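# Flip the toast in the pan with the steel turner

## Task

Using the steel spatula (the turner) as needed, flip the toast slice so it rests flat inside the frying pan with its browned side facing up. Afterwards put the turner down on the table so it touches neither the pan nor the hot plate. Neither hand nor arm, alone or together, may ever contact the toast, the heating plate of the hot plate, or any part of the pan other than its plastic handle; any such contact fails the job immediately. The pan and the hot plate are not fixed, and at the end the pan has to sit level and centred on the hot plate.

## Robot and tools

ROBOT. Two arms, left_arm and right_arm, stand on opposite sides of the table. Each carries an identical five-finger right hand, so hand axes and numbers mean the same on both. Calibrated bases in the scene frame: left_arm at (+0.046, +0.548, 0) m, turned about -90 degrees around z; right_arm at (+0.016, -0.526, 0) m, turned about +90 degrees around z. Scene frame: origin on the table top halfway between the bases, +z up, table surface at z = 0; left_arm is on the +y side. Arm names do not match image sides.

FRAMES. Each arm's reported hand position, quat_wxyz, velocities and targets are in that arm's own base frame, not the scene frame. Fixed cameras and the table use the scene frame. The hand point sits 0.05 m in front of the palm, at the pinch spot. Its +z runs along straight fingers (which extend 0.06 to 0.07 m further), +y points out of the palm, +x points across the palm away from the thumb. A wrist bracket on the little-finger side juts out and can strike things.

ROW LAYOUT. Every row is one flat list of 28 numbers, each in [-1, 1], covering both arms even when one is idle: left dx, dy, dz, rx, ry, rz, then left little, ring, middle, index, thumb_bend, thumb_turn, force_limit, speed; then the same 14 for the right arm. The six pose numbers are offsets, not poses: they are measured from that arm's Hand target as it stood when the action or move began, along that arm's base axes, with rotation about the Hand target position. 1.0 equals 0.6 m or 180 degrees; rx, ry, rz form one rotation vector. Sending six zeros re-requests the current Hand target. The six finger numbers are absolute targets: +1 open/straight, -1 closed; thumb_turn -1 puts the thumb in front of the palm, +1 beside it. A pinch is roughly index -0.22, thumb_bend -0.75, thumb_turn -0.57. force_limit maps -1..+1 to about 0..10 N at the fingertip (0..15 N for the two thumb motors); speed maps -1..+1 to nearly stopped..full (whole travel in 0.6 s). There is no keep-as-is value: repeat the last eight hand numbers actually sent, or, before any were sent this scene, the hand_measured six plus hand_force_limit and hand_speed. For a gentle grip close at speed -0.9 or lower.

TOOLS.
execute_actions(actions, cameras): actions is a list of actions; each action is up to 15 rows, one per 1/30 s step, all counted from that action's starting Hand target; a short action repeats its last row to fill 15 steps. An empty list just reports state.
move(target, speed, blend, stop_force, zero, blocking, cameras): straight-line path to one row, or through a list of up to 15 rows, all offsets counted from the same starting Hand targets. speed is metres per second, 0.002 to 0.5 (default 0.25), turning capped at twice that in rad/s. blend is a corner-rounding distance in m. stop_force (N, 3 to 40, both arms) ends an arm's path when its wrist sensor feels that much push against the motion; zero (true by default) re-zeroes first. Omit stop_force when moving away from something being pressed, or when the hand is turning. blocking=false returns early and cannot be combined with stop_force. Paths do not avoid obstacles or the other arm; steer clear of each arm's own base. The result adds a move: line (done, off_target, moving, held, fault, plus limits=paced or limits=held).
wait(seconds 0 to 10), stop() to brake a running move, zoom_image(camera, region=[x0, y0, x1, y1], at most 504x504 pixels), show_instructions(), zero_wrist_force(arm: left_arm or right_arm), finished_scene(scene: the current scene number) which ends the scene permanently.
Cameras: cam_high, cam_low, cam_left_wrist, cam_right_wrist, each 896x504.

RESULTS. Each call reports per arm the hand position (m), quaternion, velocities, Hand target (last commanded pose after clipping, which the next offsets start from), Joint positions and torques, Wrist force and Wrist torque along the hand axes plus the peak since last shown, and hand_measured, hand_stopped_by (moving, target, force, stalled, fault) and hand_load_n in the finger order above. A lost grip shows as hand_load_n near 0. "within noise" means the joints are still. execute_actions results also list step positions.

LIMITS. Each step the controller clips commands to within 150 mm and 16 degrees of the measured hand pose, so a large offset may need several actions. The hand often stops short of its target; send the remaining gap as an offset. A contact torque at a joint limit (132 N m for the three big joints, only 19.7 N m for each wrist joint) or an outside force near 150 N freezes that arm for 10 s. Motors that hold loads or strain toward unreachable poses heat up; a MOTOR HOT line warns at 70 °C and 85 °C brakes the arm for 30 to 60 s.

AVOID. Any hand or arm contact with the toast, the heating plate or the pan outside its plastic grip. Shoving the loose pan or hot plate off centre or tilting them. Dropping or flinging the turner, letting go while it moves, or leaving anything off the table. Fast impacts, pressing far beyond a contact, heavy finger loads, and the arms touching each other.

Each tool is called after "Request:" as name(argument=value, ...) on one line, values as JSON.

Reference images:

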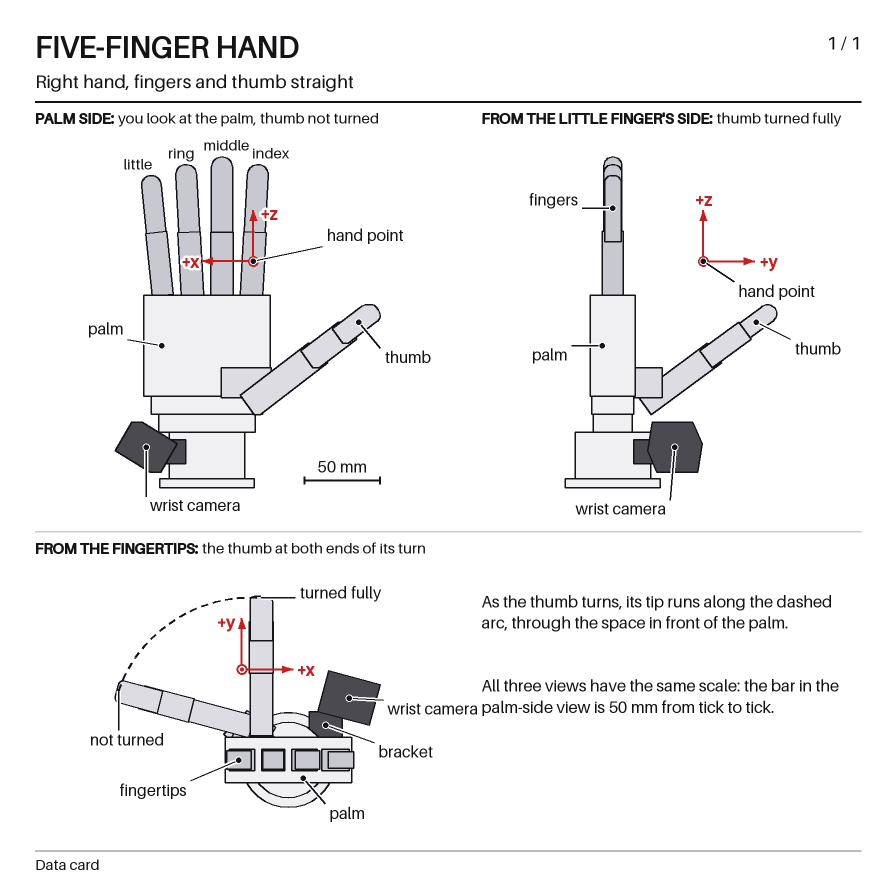

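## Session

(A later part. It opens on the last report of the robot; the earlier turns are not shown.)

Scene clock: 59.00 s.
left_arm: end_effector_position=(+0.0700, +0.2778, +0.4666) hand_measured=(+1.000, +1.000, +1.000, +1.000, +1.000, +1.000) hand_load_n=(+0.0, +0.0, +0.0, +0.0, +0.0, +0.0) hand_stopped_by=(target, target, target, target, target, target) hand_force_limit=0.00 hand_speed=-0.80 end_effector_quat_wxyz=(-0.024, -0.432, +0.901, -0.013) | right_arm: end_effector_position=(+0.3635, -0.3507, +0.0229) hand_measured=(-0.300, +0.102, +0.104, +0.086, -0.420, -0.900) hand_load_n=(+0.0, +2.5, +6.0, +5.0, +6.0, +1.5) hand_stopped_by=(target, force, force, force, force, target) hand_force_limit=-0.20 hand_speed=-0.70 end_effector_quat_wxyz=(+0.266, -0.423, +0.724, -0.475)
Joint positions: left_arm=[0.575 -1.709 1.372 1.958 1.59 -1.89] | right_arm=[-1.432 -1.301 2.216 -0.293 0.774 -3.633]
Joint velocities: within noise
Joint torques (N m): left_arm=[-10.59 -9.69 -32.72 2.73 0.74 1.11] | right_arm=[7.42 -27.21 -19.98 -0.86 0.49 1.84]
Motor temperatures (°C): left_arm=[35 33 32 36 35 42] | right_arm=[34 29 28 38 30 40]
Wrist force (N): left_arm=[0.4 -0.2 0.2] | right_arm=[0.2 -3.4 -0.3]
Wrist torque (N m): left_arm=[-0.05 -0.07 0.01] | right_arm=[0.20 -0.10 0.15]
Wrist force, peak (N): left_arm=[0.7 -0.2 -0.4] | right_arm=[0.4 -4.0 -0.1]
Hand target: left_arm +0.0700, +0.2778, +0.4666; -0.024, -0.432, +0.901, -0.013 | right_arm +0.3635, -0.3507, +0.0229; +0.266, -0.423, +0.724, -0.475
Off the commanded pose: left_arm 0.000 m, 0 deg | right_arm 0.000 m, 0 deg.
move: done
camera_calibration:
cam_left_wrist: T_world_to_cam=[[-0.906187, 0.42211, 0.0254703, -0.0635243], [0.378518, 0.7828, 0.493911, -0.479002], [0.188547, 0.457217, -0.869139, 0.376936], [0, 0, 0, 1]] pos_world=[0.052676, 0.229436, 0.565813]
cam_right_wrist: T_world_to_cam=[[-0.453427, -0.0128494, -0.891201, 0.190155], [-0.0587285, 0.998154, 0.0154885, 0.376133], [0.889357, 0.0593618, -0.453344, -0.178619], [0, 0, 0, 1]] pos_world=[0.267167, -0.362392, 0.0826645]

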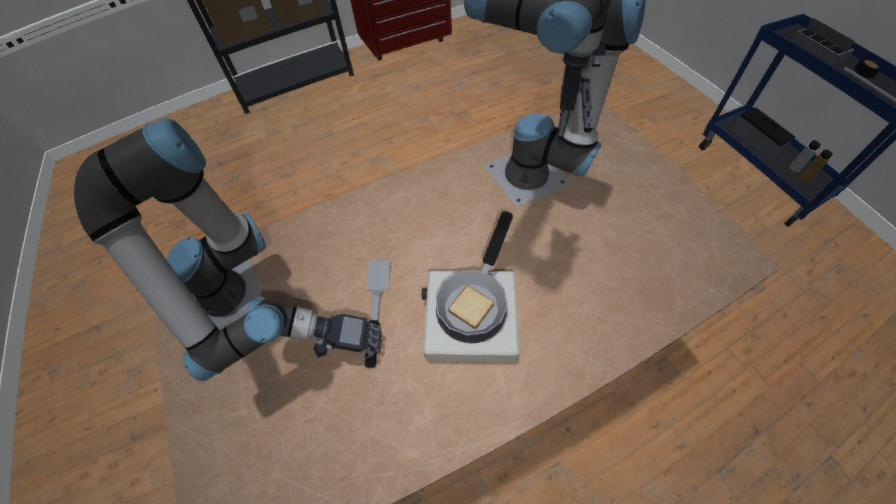

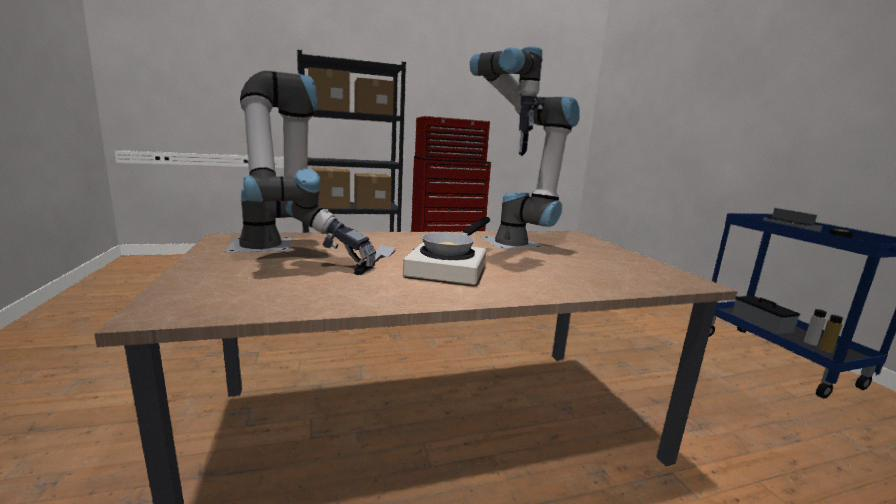

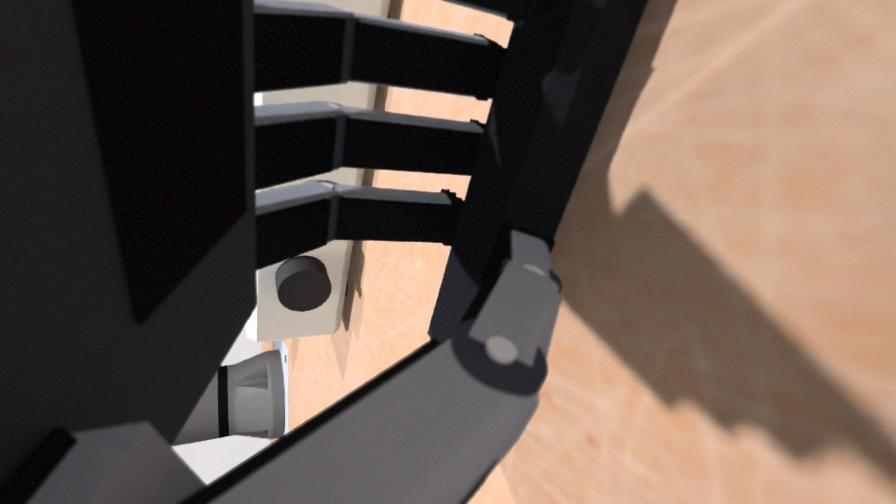

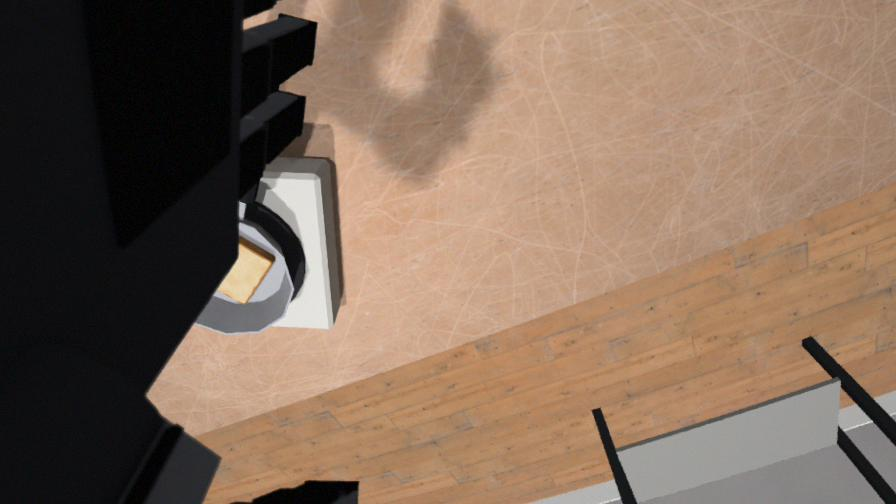

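Request:
move(target=[0,0,0,0,0,0,1,1,1,1,1,1,0,-0.8,0,0,0,0,0,0,0.5,-0.35,-0.35,-0.35,-0.75,-0.9,0.3,-0.8])

Request:
move(target=[0,0,0,0,0,0,1,1,1,1,1,1,0,-0.8,0,0,0.15,0,0,0,0.5,-0.35,-0.35,-0.35,-0.75,-0.9,0.3,-0.8], speed=0.08)

Request:
zoom_image(camera="cam_low", region=[310, 180, 420, 290])

Request:
zoom_image(camera="cam_high", region=[300, 220, 440, 400])

Scene clock: 63.37 s.
left_arm: end_effector_position=(+0.0700, +0.2778, +0.4666) hand_measured=(+1.000, +1.000, +1.000, +1.000, +1.000, +1.000) hand_load_n=(+0.0, +0.0, +0.0, +0.0, +0.0, +0.0) hand_stopped_by=(target, target, target, target, target, target) hand_force_limit=0.00 hand_speed=-0.80 end_effector_quat_wxyz=(-0.024, -0.432, +0.901, -0.013) | right_arm: end_effector_position=(+0.3635, -0.3507, +0.0229) hand_measured=(+0.500, +0.084, +0.094, +0.078, -0.424, -0.900) hand_load_n=(+0.0, +11.0, +8.0, +7.5, +11.0, +2.0) hand_stopped_by=(target, force, force, force, force, target) hand_force_limit=0.30 hand_speed=-0.80 end_effector_quat_wxyz=(+0.266, -0.423, +0.724, -0.475)
Joint positions: left_arm=[0.575 -1.709 1.372 1.958 1.59 -1.89] | right_arm=[-1.432 -1.301 2.216 -0.293 0.774 -3.633]
Joint velocities: within noise
Joint torques (N m): left_arm=[-11.37 -9.63 -33.34 2.54 0.86 1.18] | right_arm=[3.9 -24.61 -13.22 3.61 0.52 1.81]
Motor temperatures (°C): left_arm=[35 33 32 36 35 42] | right_arm=[34 29 28 38 30 40]
Wrist force (N): left_arm=[0.7 0.0 0.1] | right_arm=[1.2 -6.9 -1.4]
Wrist torque (N m): left_arm=[0.00 -0.11 0.04] | right_arm=[0.11 -0.27 0.07]
Wrist force, peak (N): left_arm=[1.0 -0.2 -0.3] | right_arm=[1.6 -7.3 -0.3]
Hand target: left_arm +0.0700, +0.2778, +0.4666; -0.024, -0.432, +0.901, -0.013 | right_arm +0.3635, -0.3507, +0.0229; +0.266, -0.423, +0.724, -0.475
Off the commanded pose: left_arm 0.000 m, 0 deg | right_arm 0.000 m, 0 deg.
move: done
camera_calibration:
cam_left_wrist: T_world_to_cam=[[-0.906186, 0.422112, 0.0254704, -0.0635244], [0.37852, 0.782799, 0.493911, -0.479002], [0.188547, 0.457216, -0.869139, 0.376936], [0, 0, 0, 1]] pos_world=[0.0526765, 0.229436, 0.565813]
cam_right_wrist: T_world_to_cam=[[-0.453429, -0.0128348, -0.8912, 0.190155], [-0.0587285, 0.998154, 0.015505, 0.37613], [0.889356, 0.0593692, -0.453345, -0.178619], [0, 0, 0, 1]] pos_world=[0.267167, -0.362391, 0.082658]

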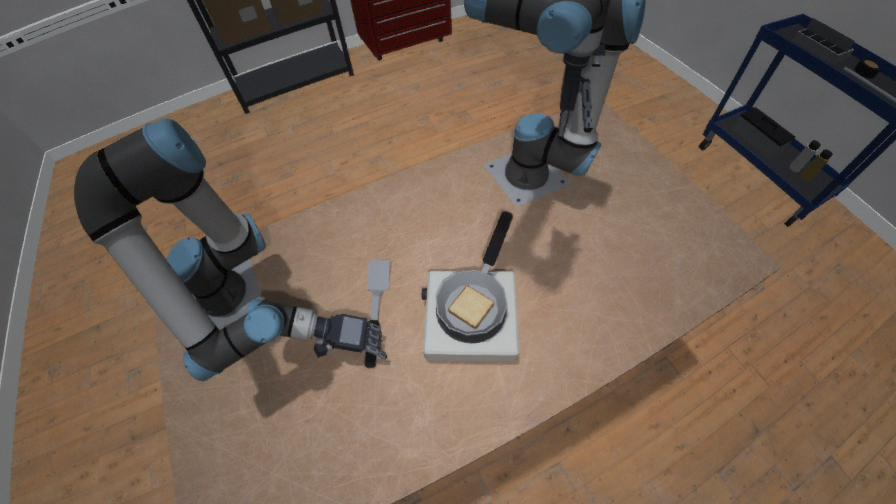

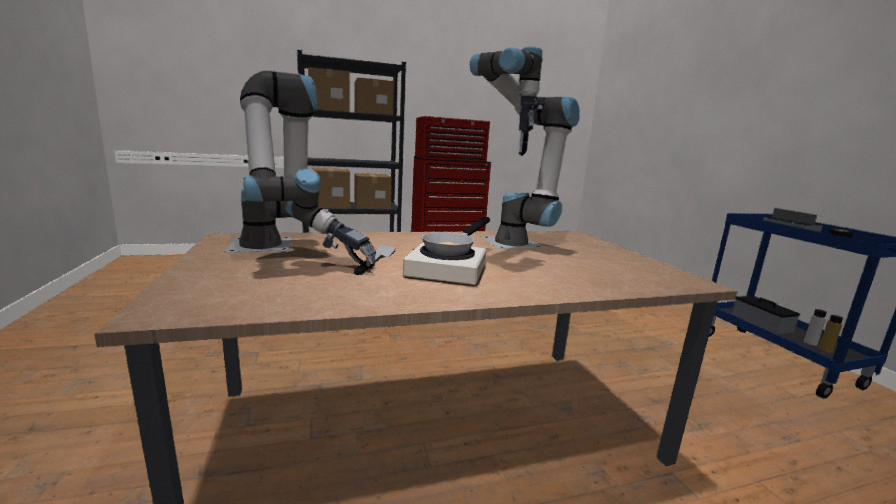

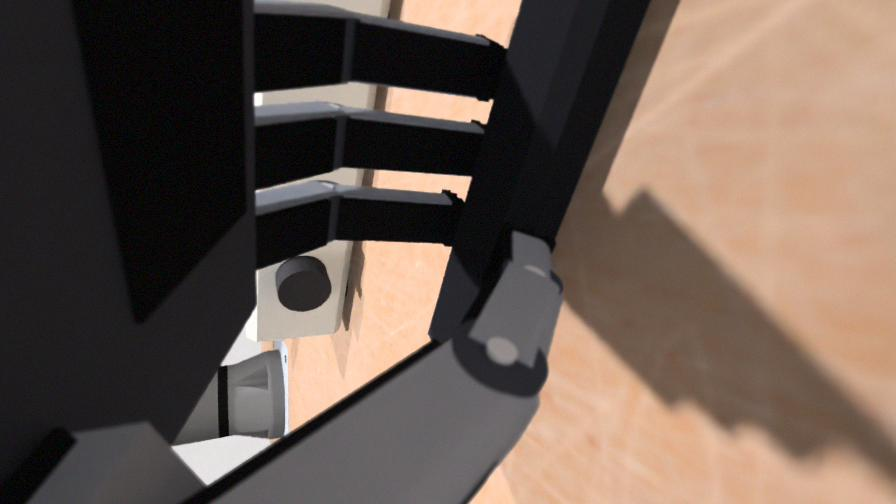

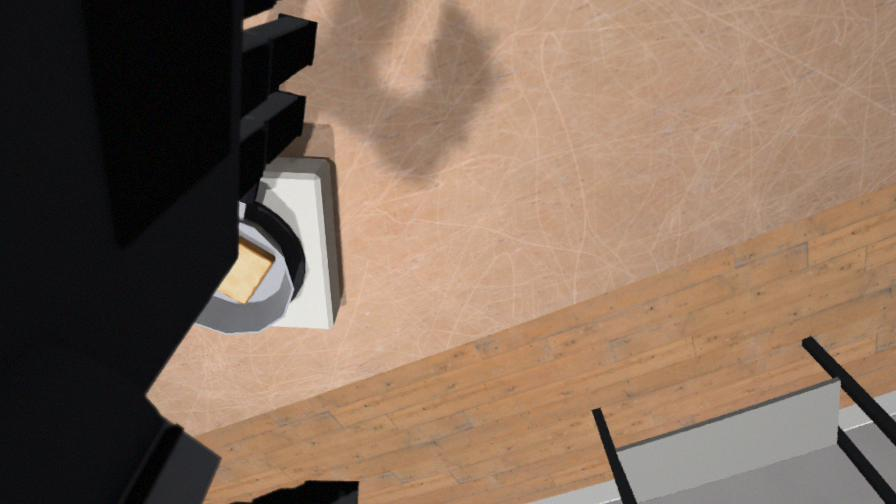

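Scene clock: 64.93 s.
left_arm: end_effector_position=(+0.0700, +0.2778, +0.4666) hand_measured=(+1.000, +1.000, +1.000, +1.000, +1.000, +1.000) hand_load_n=(+0.0, -0.5, +0.0, +0.0, +0.0, +0.0) hand_stopped_by=(target, target, target, target, target, target) hand_force_limit=0.00 hand_speed=-0.80 end_effector_quat_wxyz=(-0.024, -0.432, +0.901, -0.013) | right_arm: end_effector_position=(+0.3635, -0.3507, +0.1129) hand_measured=(+0.500, +0.082, +0.094, +0.076, -0.426, -0.900) hand_load_n=(+0.0, +0.0, +0.5, +0.0, +0.0, +0.0) hand_stopped_by=(target, force, force, force, force, target) hand_force_limit=0.30 hand_speed=-0.80 end_effector_quat_wxyz=(+0.266, -0.423, +0.724, -0.475)
Joint positions: left_arm=[0.575 -1.709 1.372 1.958 1.59 -1.89] | right_arm=[-1.432 -1.482 2.122 -0.019 0.774 -3.633]
Joint velocities: within noise
Joint torques (N m): left_arm=[-12.3 -10.04 -32.14 2.57 0.61 1.36] | right_arm=[-7.96 -24.66 -11.13 0.6 -2.59 -0.86]
Motor temperatures (°C): left_arm=[35 33 32 36 35 42] | right_arm=[34 29 28 38 30 40]
Wrist force (N): left_arm=[0.5 0.0 0.1] | right_arm=[0.2 -1.1 0.3]
Wrist torque (N m): left_arm=[-0.01 -0.07 0.02] | right_arm=[0.15 -0.03 0.17]
Wrist force, peak (N): left_arm=[0.6 -0.4 0.0] | right_arm=[1.4 -6.7 -1.2]
Hand target: left_arm +0.0700, +0.2778, +0.4666; -0.024, -0.432, +0.901, -0.013 | right_arm +0.3635, -0.3507, +0.1129; +0.266, -0.423, +0.724, -0.475
Off the commanded pose: left_arm 0.000 m, 0 deg | right_arm 0.000 m, 0 deg.
move: done
camera_calibration:
cam_left_wrist: T_world_to_cam=[[-0.906186, 0.422112, 0.0254704, -0.0635243], [0.378519, 0.782799, 0.493911, -0.479002], [0.188547, 0.457216, -0.869139, 0.376936], [0, 0, 0, 1]] pos_world=[0.0526765, 0.229436, 0.565813]
cam_right_wrist: T_world_to_cam=[[-0.45344, -0.0130257, -0.891192, 0.270318], [-0.0587899, 0.998153, 0.0153234, 0.374819], [0.889346, 0.0593414, -0.453368, -0.137835], [0, 0, 0, 1]] pos_world=[0.267192, -0.362426, 0.172672]

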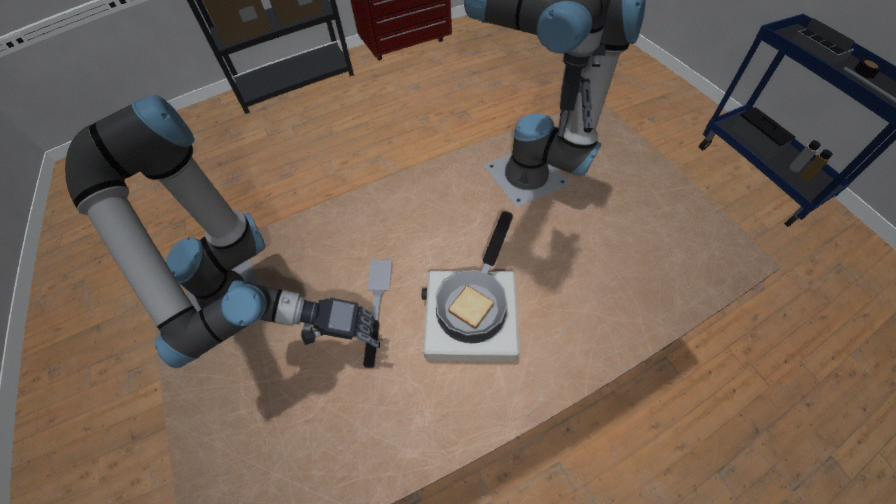

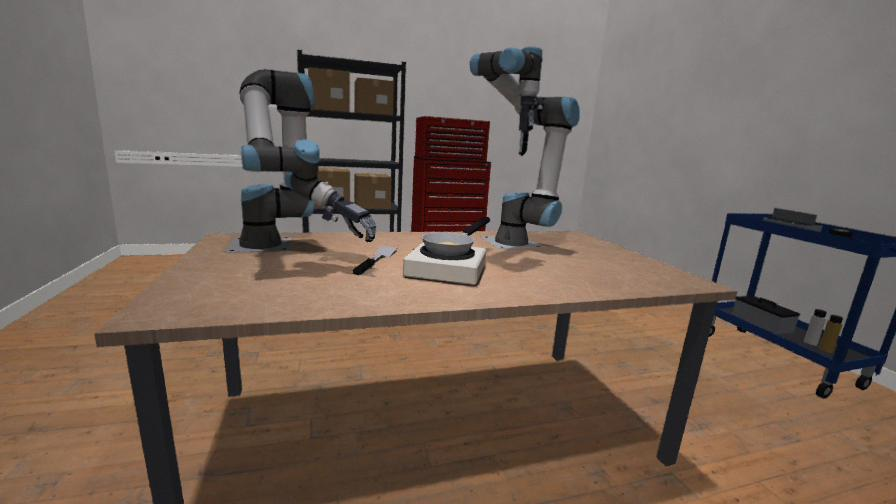

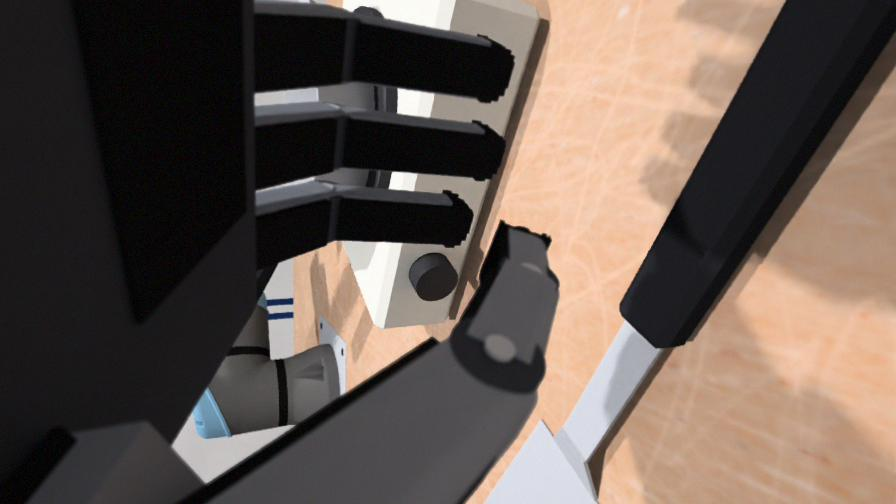

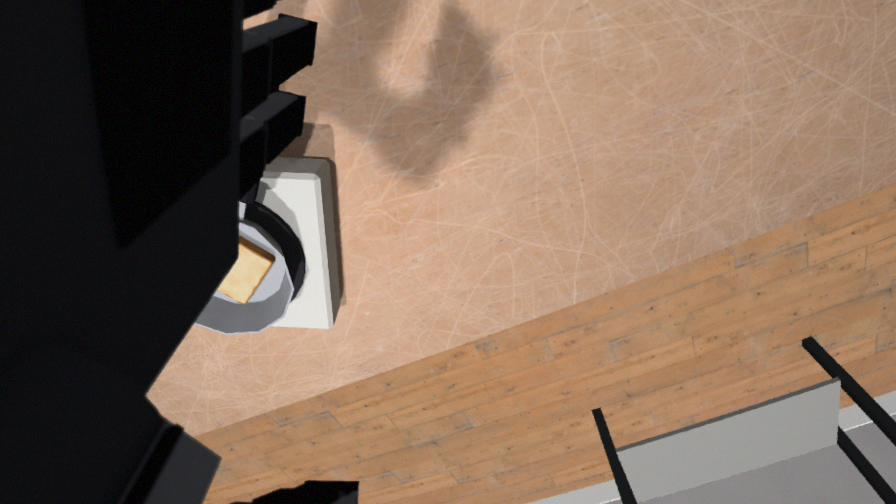

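Scaled by 4.582 from the camera's 896x504 image, which has a finer 1280x720 frame.

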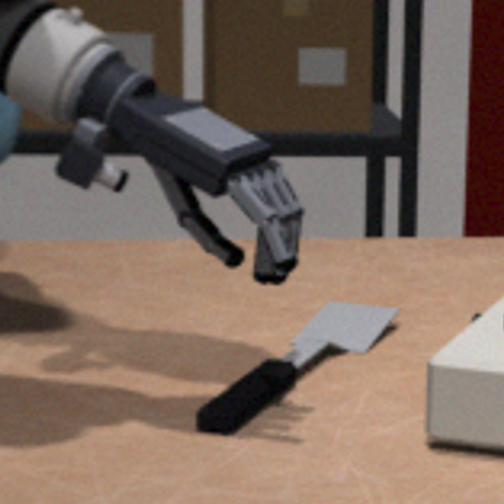

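Scaled by 2.800 from the camera's 896x504 image, which has a finer 1280x720 frame.

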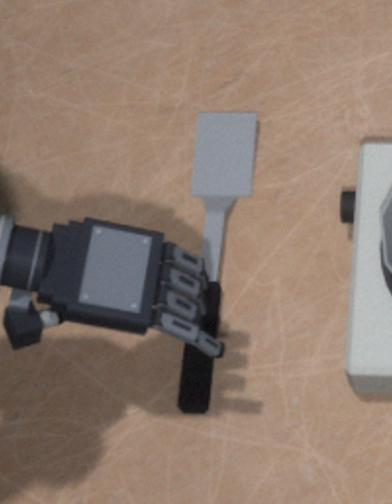

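Request:
move(target=[0,0,0,0,0,0,1,1,1,1,1,1,0,-0.8,0.0187,-0.0147,-0.0933,-0.0284,-0.0477,-0.0156,0.08,0.08,0.08,0.08,0.3,-0.9,0,0.5], speed=0.15)

Request:
zoom_image(camera="cam_low", region=[310, 200, 400, 290])

Request:
zoom_image(camera="cam_high", region=[310, 280, 420, 380])

Scene clock: 71.17 s.
left_arm: end_effector_position=(+0.0700, +0.2778, +0.4666) hand_measured=(+1.000, +1.000, +1.000, +1.000, +1.000, +1.000) hand_load_n=(+0.0, +0.0, +0.0, +0.0, +0.0, +0.0) hand_stopped_by=(target, target, target, target, target, target) hand_force_limit=0.00 hand_speed=-0.80 end_effector_quat_wxyz=(-0.024, -0.432, +0.901, -0.013) | right_arm: end_effector_position=(+0.3747, -0.3595, +0.0569) hand_measured=(+0.080, +0.080, +0.080, +0.080, +0.300, -0.900) hand_load_n=(+0.0, +0.0, +0.0, +0.0, +0.0, +0.0) hand_stopped_by=(target, target, target, target, target, target) hand_force_limit=0.00 hand_speed=0.50 end_effector_quat_wxyz=(+0.288, -0.380, +0.691, -0.544) end_effector_velocity=(+0.000, -0.001, +0.001) end_effector_angular_velocity=(-0.007, -0.001, +0.000)
Joint positions: left_arm=[0.575 -1.709 1.372 1.958 1.59 -1.89] | right_arm=[-1.444 -1.392 2.308 -0.549 0.742 -3.433]
Joint velocities: left_arm=[within noise] | right_arm=[0 -0.002 -0.001 -0.005 -0.001 0]
Joint torques (N m): left_arm=[-12.07 -8.65 -31.76 2.65 0.88 1.39] | right_arm=[8.72 -22.22 -19.19 -1.52 0.4 0.69]
Motor temperatures (°C): left_arm=[35 33 32 36 35 42] | right_arm=[34 29 28 38 30 40]
Wrist force (N): left_arm=[0.2 -0.3 -0.2] | right_arm=[0.1 -1.2 0.6]
Wrist torque (N m): left_arm=[-0.03 -0.03 0.01] | right_arm=[0.14 -0.02 0.18]
Wrist force, peak (N): left_arm=[0.8 -0.4 -0.2] | right_arm=[0.4 -2.2 0.0]
Hand target: left_arm +0.0700, +0.2778, +0.4666; -0.024, -0.432, +0.901, -0.013 | right_arm +0.3747, -0.3595, +0.0569; +0.288, -0.380, +0.691, -0.544
Off the commanded pose: left_arm 0.000 m, 0 deg | right_arm 0.000 m, 0 deg.
move: done
camera_calibration:
cam_left_wrist: T_world_to_cam=[[-0.906186, 0.422112, 0.0254706, -0.0635244], [0.37852, 0.782799, 0.493911, -0.479002], [0.188547, 0.457216, -0.869139, 0.376936], [0, 0, 0, 1]] pos_world=[0.0526765, 0.229436, 0.565813]
cam_right_wrist: T_world_to_cam=[[-0.317717, -0.0761259, -0.945125, 0.154923], [-0.00494539, 0.996891, -0.078633, 0.369853], [0.948173, -0.020309, -0.317106, -0.231058], [0, 0, 0, 1]] pos_world=[0.270134, -0.361602, 0.102235]

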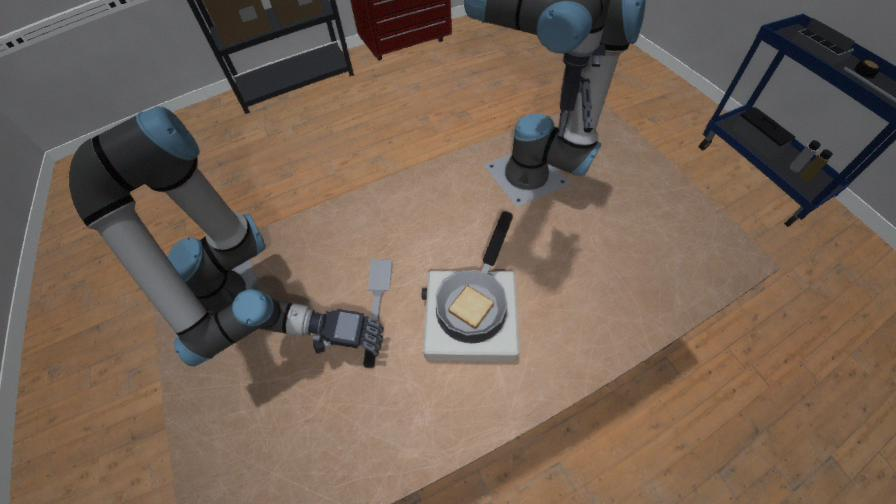

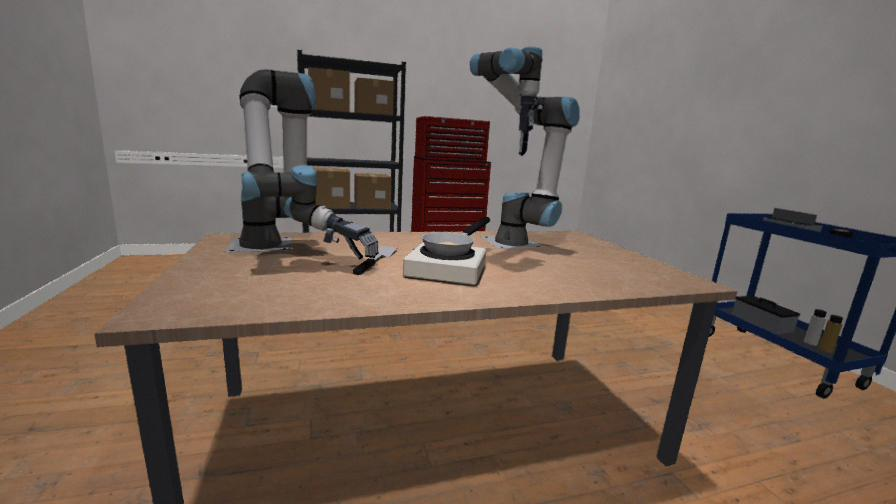

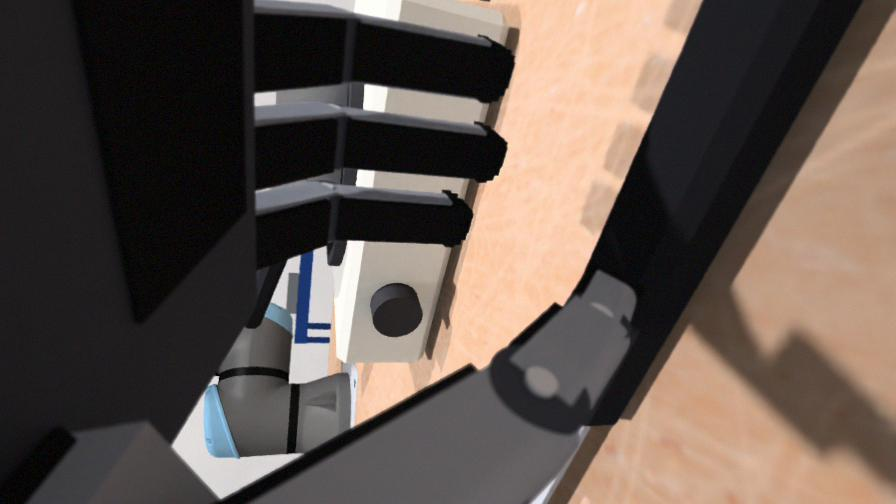

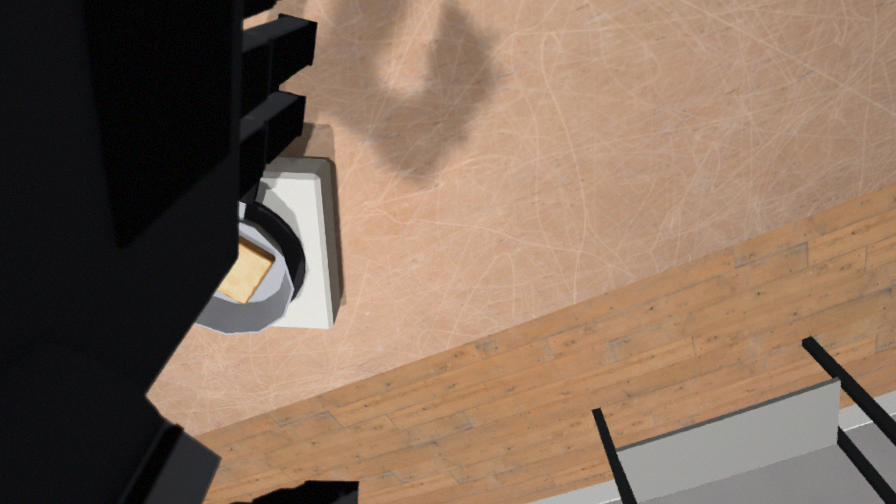

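Scaled by 5.600 from the camera's 896x504 image, which has a finer 1280x720 frame.

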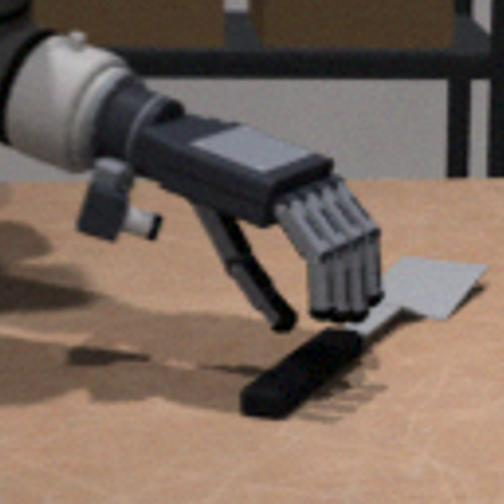

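Scaled by 4.582 from the camera's 896x504 image, which has a finer 1280x720 frame.

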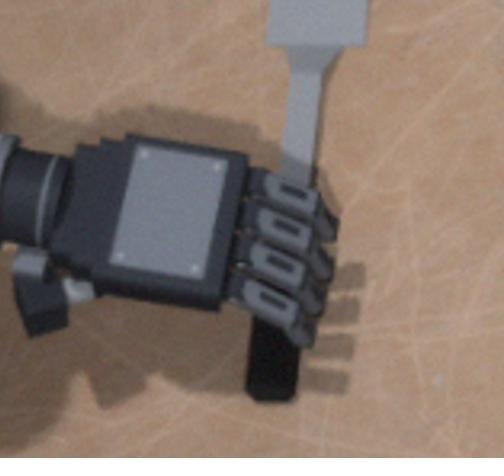

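Request:
move(target=[0,0,0,0,0,0,1,1,1,1,1,1,0,-0.8,0,0,-0.0133,0.0569,0.0954,0,0.08,0.08,0.08,0.08,0.3,-0.9,0,0.5], speed=0.15)

Request:
zoom_image(camera="cam_low", region=[310, 200, 400, 290])

Scene clock: 73.93 s.
left_arm: end_effector_position=(+0.0700, +0.2778, +0.4666) hand_measured=(+1.000, +1.000, +1.000, +1.000, +1.000, +1.000) hand_load_n=(+0.0, +0.0, +0.0, +0.0, +0.0, +0.0) hand_stopped_by=(target, target, target, target, target, target) hand_force_limit=0.00 hand_speed=-0.80 end_effector_quat_wxyz=(-0.024, -0.432, +0.901, -0.013) | right_arm: end_effector_position=(+0.3748, -0.3595, +0.0489) hand_measured=(+0.080, +0.080, +0.080, +0.080, +0.300, -0.900) hand_load_n=(+0.0, +0.0, +0.0, +0.0, +0.0, +0.0) hand_stopped_by=(target, target, target, target, target, target) hand_force_limit=0.00 hand_speed=0.50 end_effector_quat_wxyz=(+0.215, -0.429, +0.772, -0.417)
Joint positions: left_arm=[0.575 -1.709 1.372 1.958 1.59 -1.89] | right_arm=[-1.31 -1.318 2.044 0.007 0.991 -3.632]
Joint velocities: within noise
Joint torques (N m): left_arm=[-11.6 -9.56 -32.29 2.34 0.98 1.58] | right_arm=[-5.82 -35.05 -17.01 2.65 -0.83 1.69]
Motor temperatures (°C): left_arm=[35 33 32 36 35 42] | right_arm=[34 29 28 38 30 40]
Wrist force (N): left_arm=[0.6 -0.1 0.0] | right_arm=[0.3 -0.9 -0.3]
Wrist torque (N m): left_arm=[-0.01 -0.09 0.03] | right_arm=[0.16 -0.05 0.14]
Wrist force, peak (N): left_arm=[0.7 -0.3 -0.1] | right_arm=[1.2 -1.3 0.8]
Hand target: left_arm +0.0700, +0.2778, +0.4666; -0.024, -0.432, +0.901, -0.013 | right_arm +0.3747, -0.3595, +0.0489; +0.215, -0.429, +0.772, -0.417
Off the commanded pose: left_arm 0.000 m, 0 deg | right_arm 0.000 m, 0 deg.
move: done
camera_calibration:
cam_left_wrist: T_world_to_cam=[[-0.906186, 0.422112, 0.0254704, -0.0635243], [0.37852, 0.782799, 0.493911, -0.479002], [0.188548, 0.457216, -0.869139, 0.376936], [0, 0, 0, 1]] pos_world=[0.0526765, 0.229436, 0.565813]
cam_right_wrist: T_world_to_cam=[[-0.583007, 0.0820647, -0.808312, 0.296975], [-0.00155904, 0.994771, 0.10212, 0.358311], [0.812465, 0.0607967, -0.579831, -0.140808], [0, 0, 0, 1]] pos_world=[0.288098, -0.372248, 0.121813]

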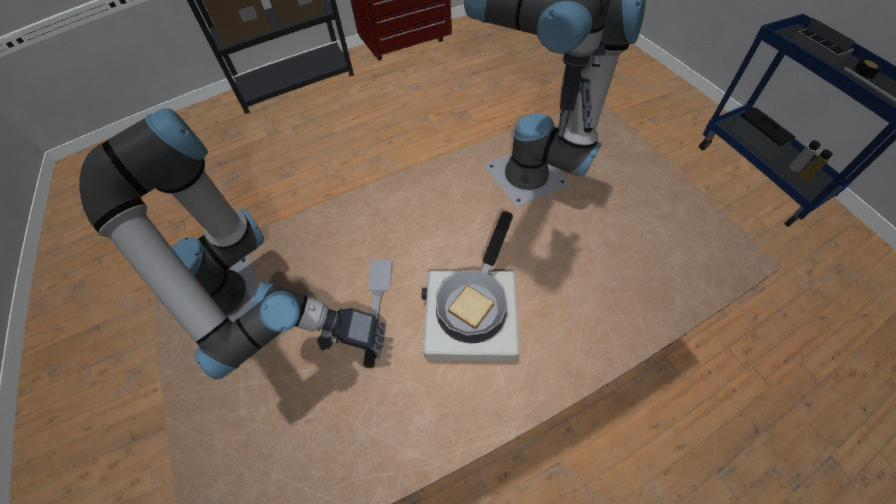

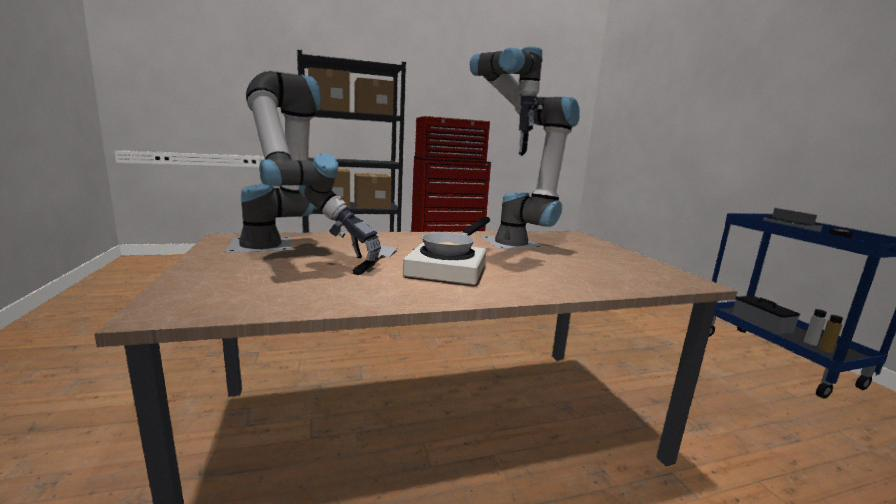

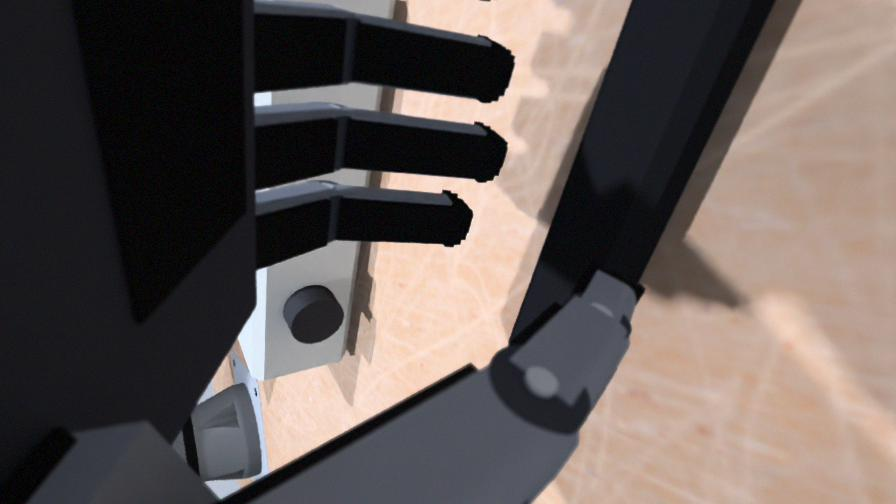

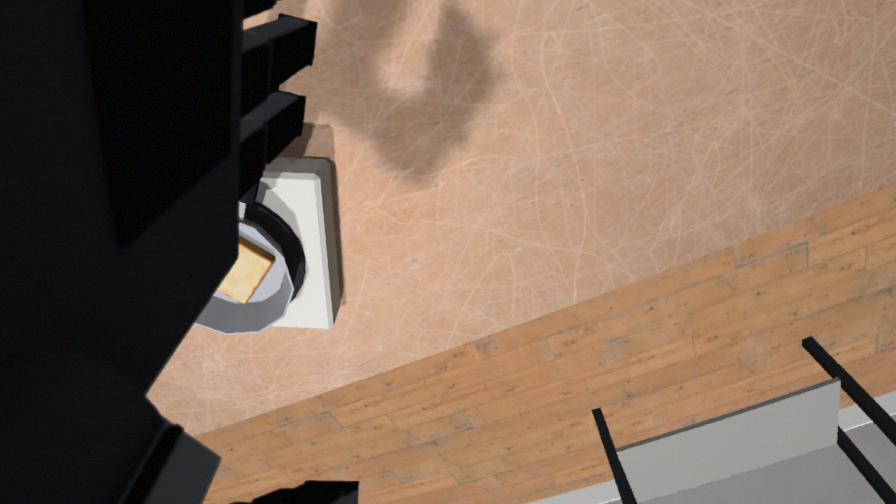

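Scaled by 5.600 from the camera's 896x504 image, which has a finer 1280x720 frame.

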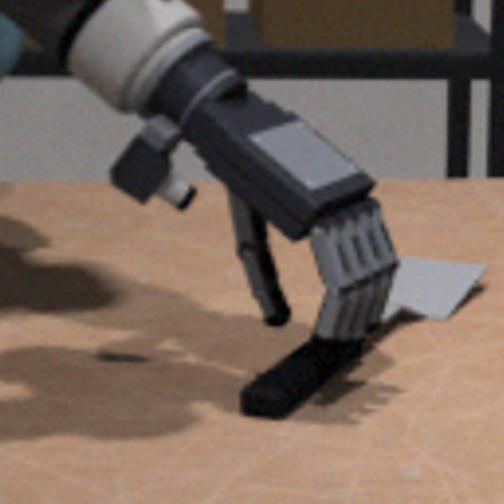

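Request:
move(target=[0,0,0,0,0,0,1,1,1,1,1,1,0,-0.8,-0.0043,0.0026,-0.0417,0,0,0,0.08,0.08,0.08,0.08,0.3,-0.9,0,0.5], speed=0.04, stop_force=5)

Request:
zoom_image(camera="cam_low", region=[330, 220, 400, 290])

Scene clock: 77.53 s.
left_arm: end_effector_position=(+0.0700, +0.2778, +0.4666) hand_measured=(+1.000, +1.000, +1.000, +1.000, +1.000, +1.000) hand_load_n=(+0.0, +0.5, +0.0, +0.0, +0.0, +0.0) hand_stopped_by=(target, target, target, target, target, target) hand_force_limit=0.00 hand_speed=-0.80 end_effector_quat_wxyz=(-0.024, -0.432, +0.901, -0.013) | right_arm: end_effector_position=(+0.3721, -0.3580, +0.0239) hand_measured=(+0.080, +0.080, +0.080, +0.080, +0.300, -0.900) hand_load_n=(+0.0, +0.0, +0.0, +0.0, +0.0, +0.0) hand_stopped_by=(target, target, target, target, target, target) hand_force_limit=0.00 hand_speed=0.50 end_effector_quat_wxyz=(+0.215, -0.429, +0.772, -0.417)
Joint positions: left_arm=[0.575 -1.709 1.372 1.958 1.59 -1.89] | right_arm=[-1.317 -1.277 2.075 -0.062 0.986 -3.637]
Joint velocities: within noise
Joint torques (N m): left_arm=[-11.3 -9.11 -33.85 2.34 1.11 1.93] | right_arm=[5.15 -36.64 -26.4 3.33 0.46 1.44]
Motor temperatures (°C): left_arm=[35 33 32 36 35 42] | right_arm=[34 29 28 38 30 40]
Wrist force (N): left_arm=[0.4 -0.4 -0.1] | right_arm=[0.5 -0.7 0.1]
Wrist torque (N m): left_arm=[-0.06 -0.05 0.01] | right_arm=[0.19 -0.10 0.16]
Wrist force, peak (N): left_arm=[0.8 -0.3 -0.2] | right_arm=[-0.1 -1.2 -0.2]
Hand target: left_arm +0.0700, +0.2778, +0.4666; -0.024, -0.432, +0.901, -0.013 | right_arm +0.3721, -0.3579, +0.0239; +0.215, -0.429, +0.772, -0.417
Off the commanded pose: left_arm 0.000 m, 0 deg | right_arm 0.000 m, 0 deg.
move: done
camera_calibration:
cam_left_wrist: T_world_to_cam=[[-0.906186, 0.422112, 0.0254704, -0.0635244], [0.37852, 0.782799, 0.493911, -0.479002], [0.188548, 0.457216, -0.869139, 0.376936], [0, 0, 0, 1]] pos_world=[0.0526764, 0.229436, 0.565813]
cam_right_wrist: T_world_to_cam=[[-0.58309, 0.0822978, -0.808228, 0.275203], [-0.00136553, 0.994755, 0.102276, 0.359235], [0.812406, 0.0607399, -0.57992, -0.153253], [0, 0, 0, 1]] pos_world=[0.285463, -0.370691, 0.096811]

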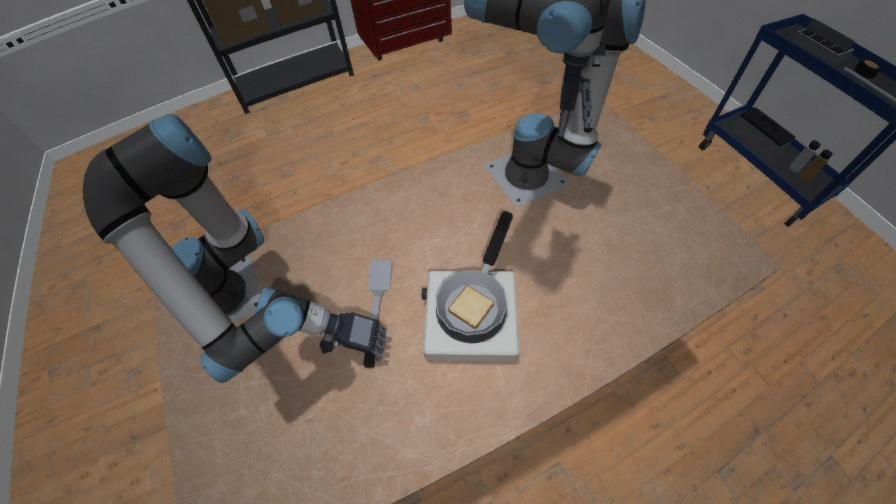

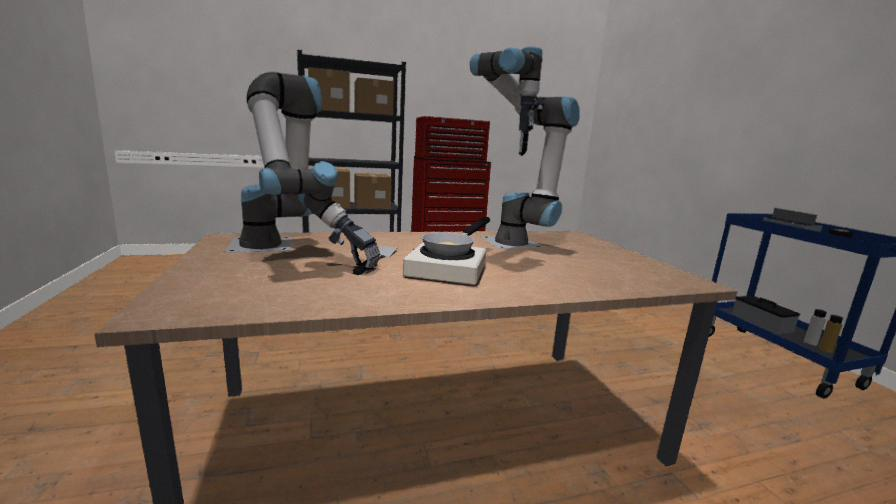

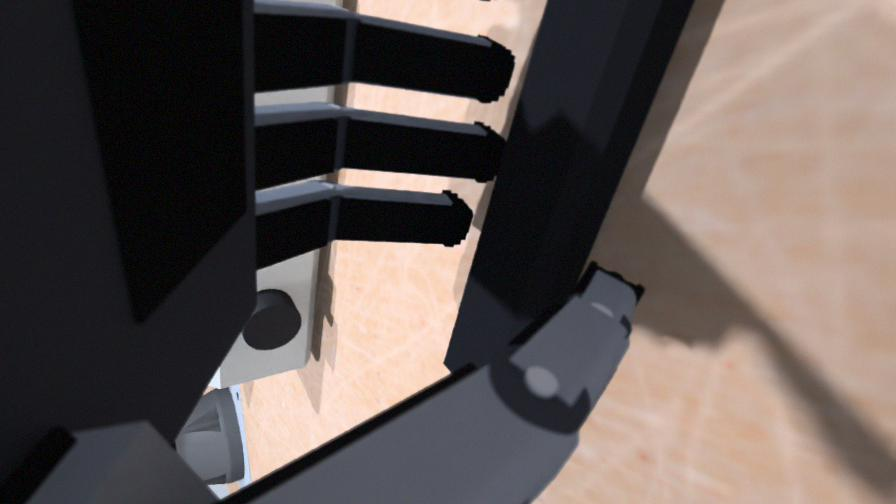

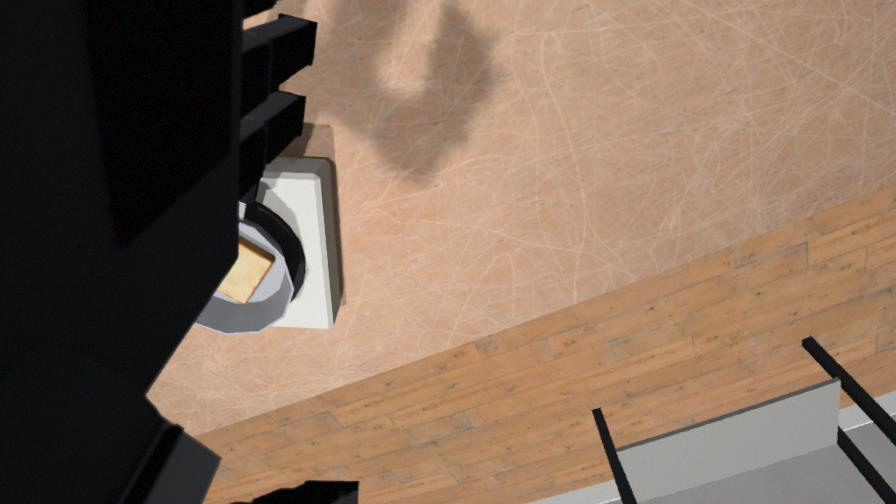

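Scaled by 7.200 from the camera's 896x504 image, which has a finer 1280x720 frame.

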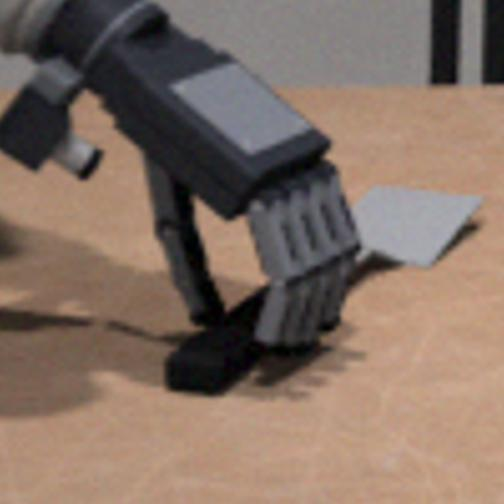

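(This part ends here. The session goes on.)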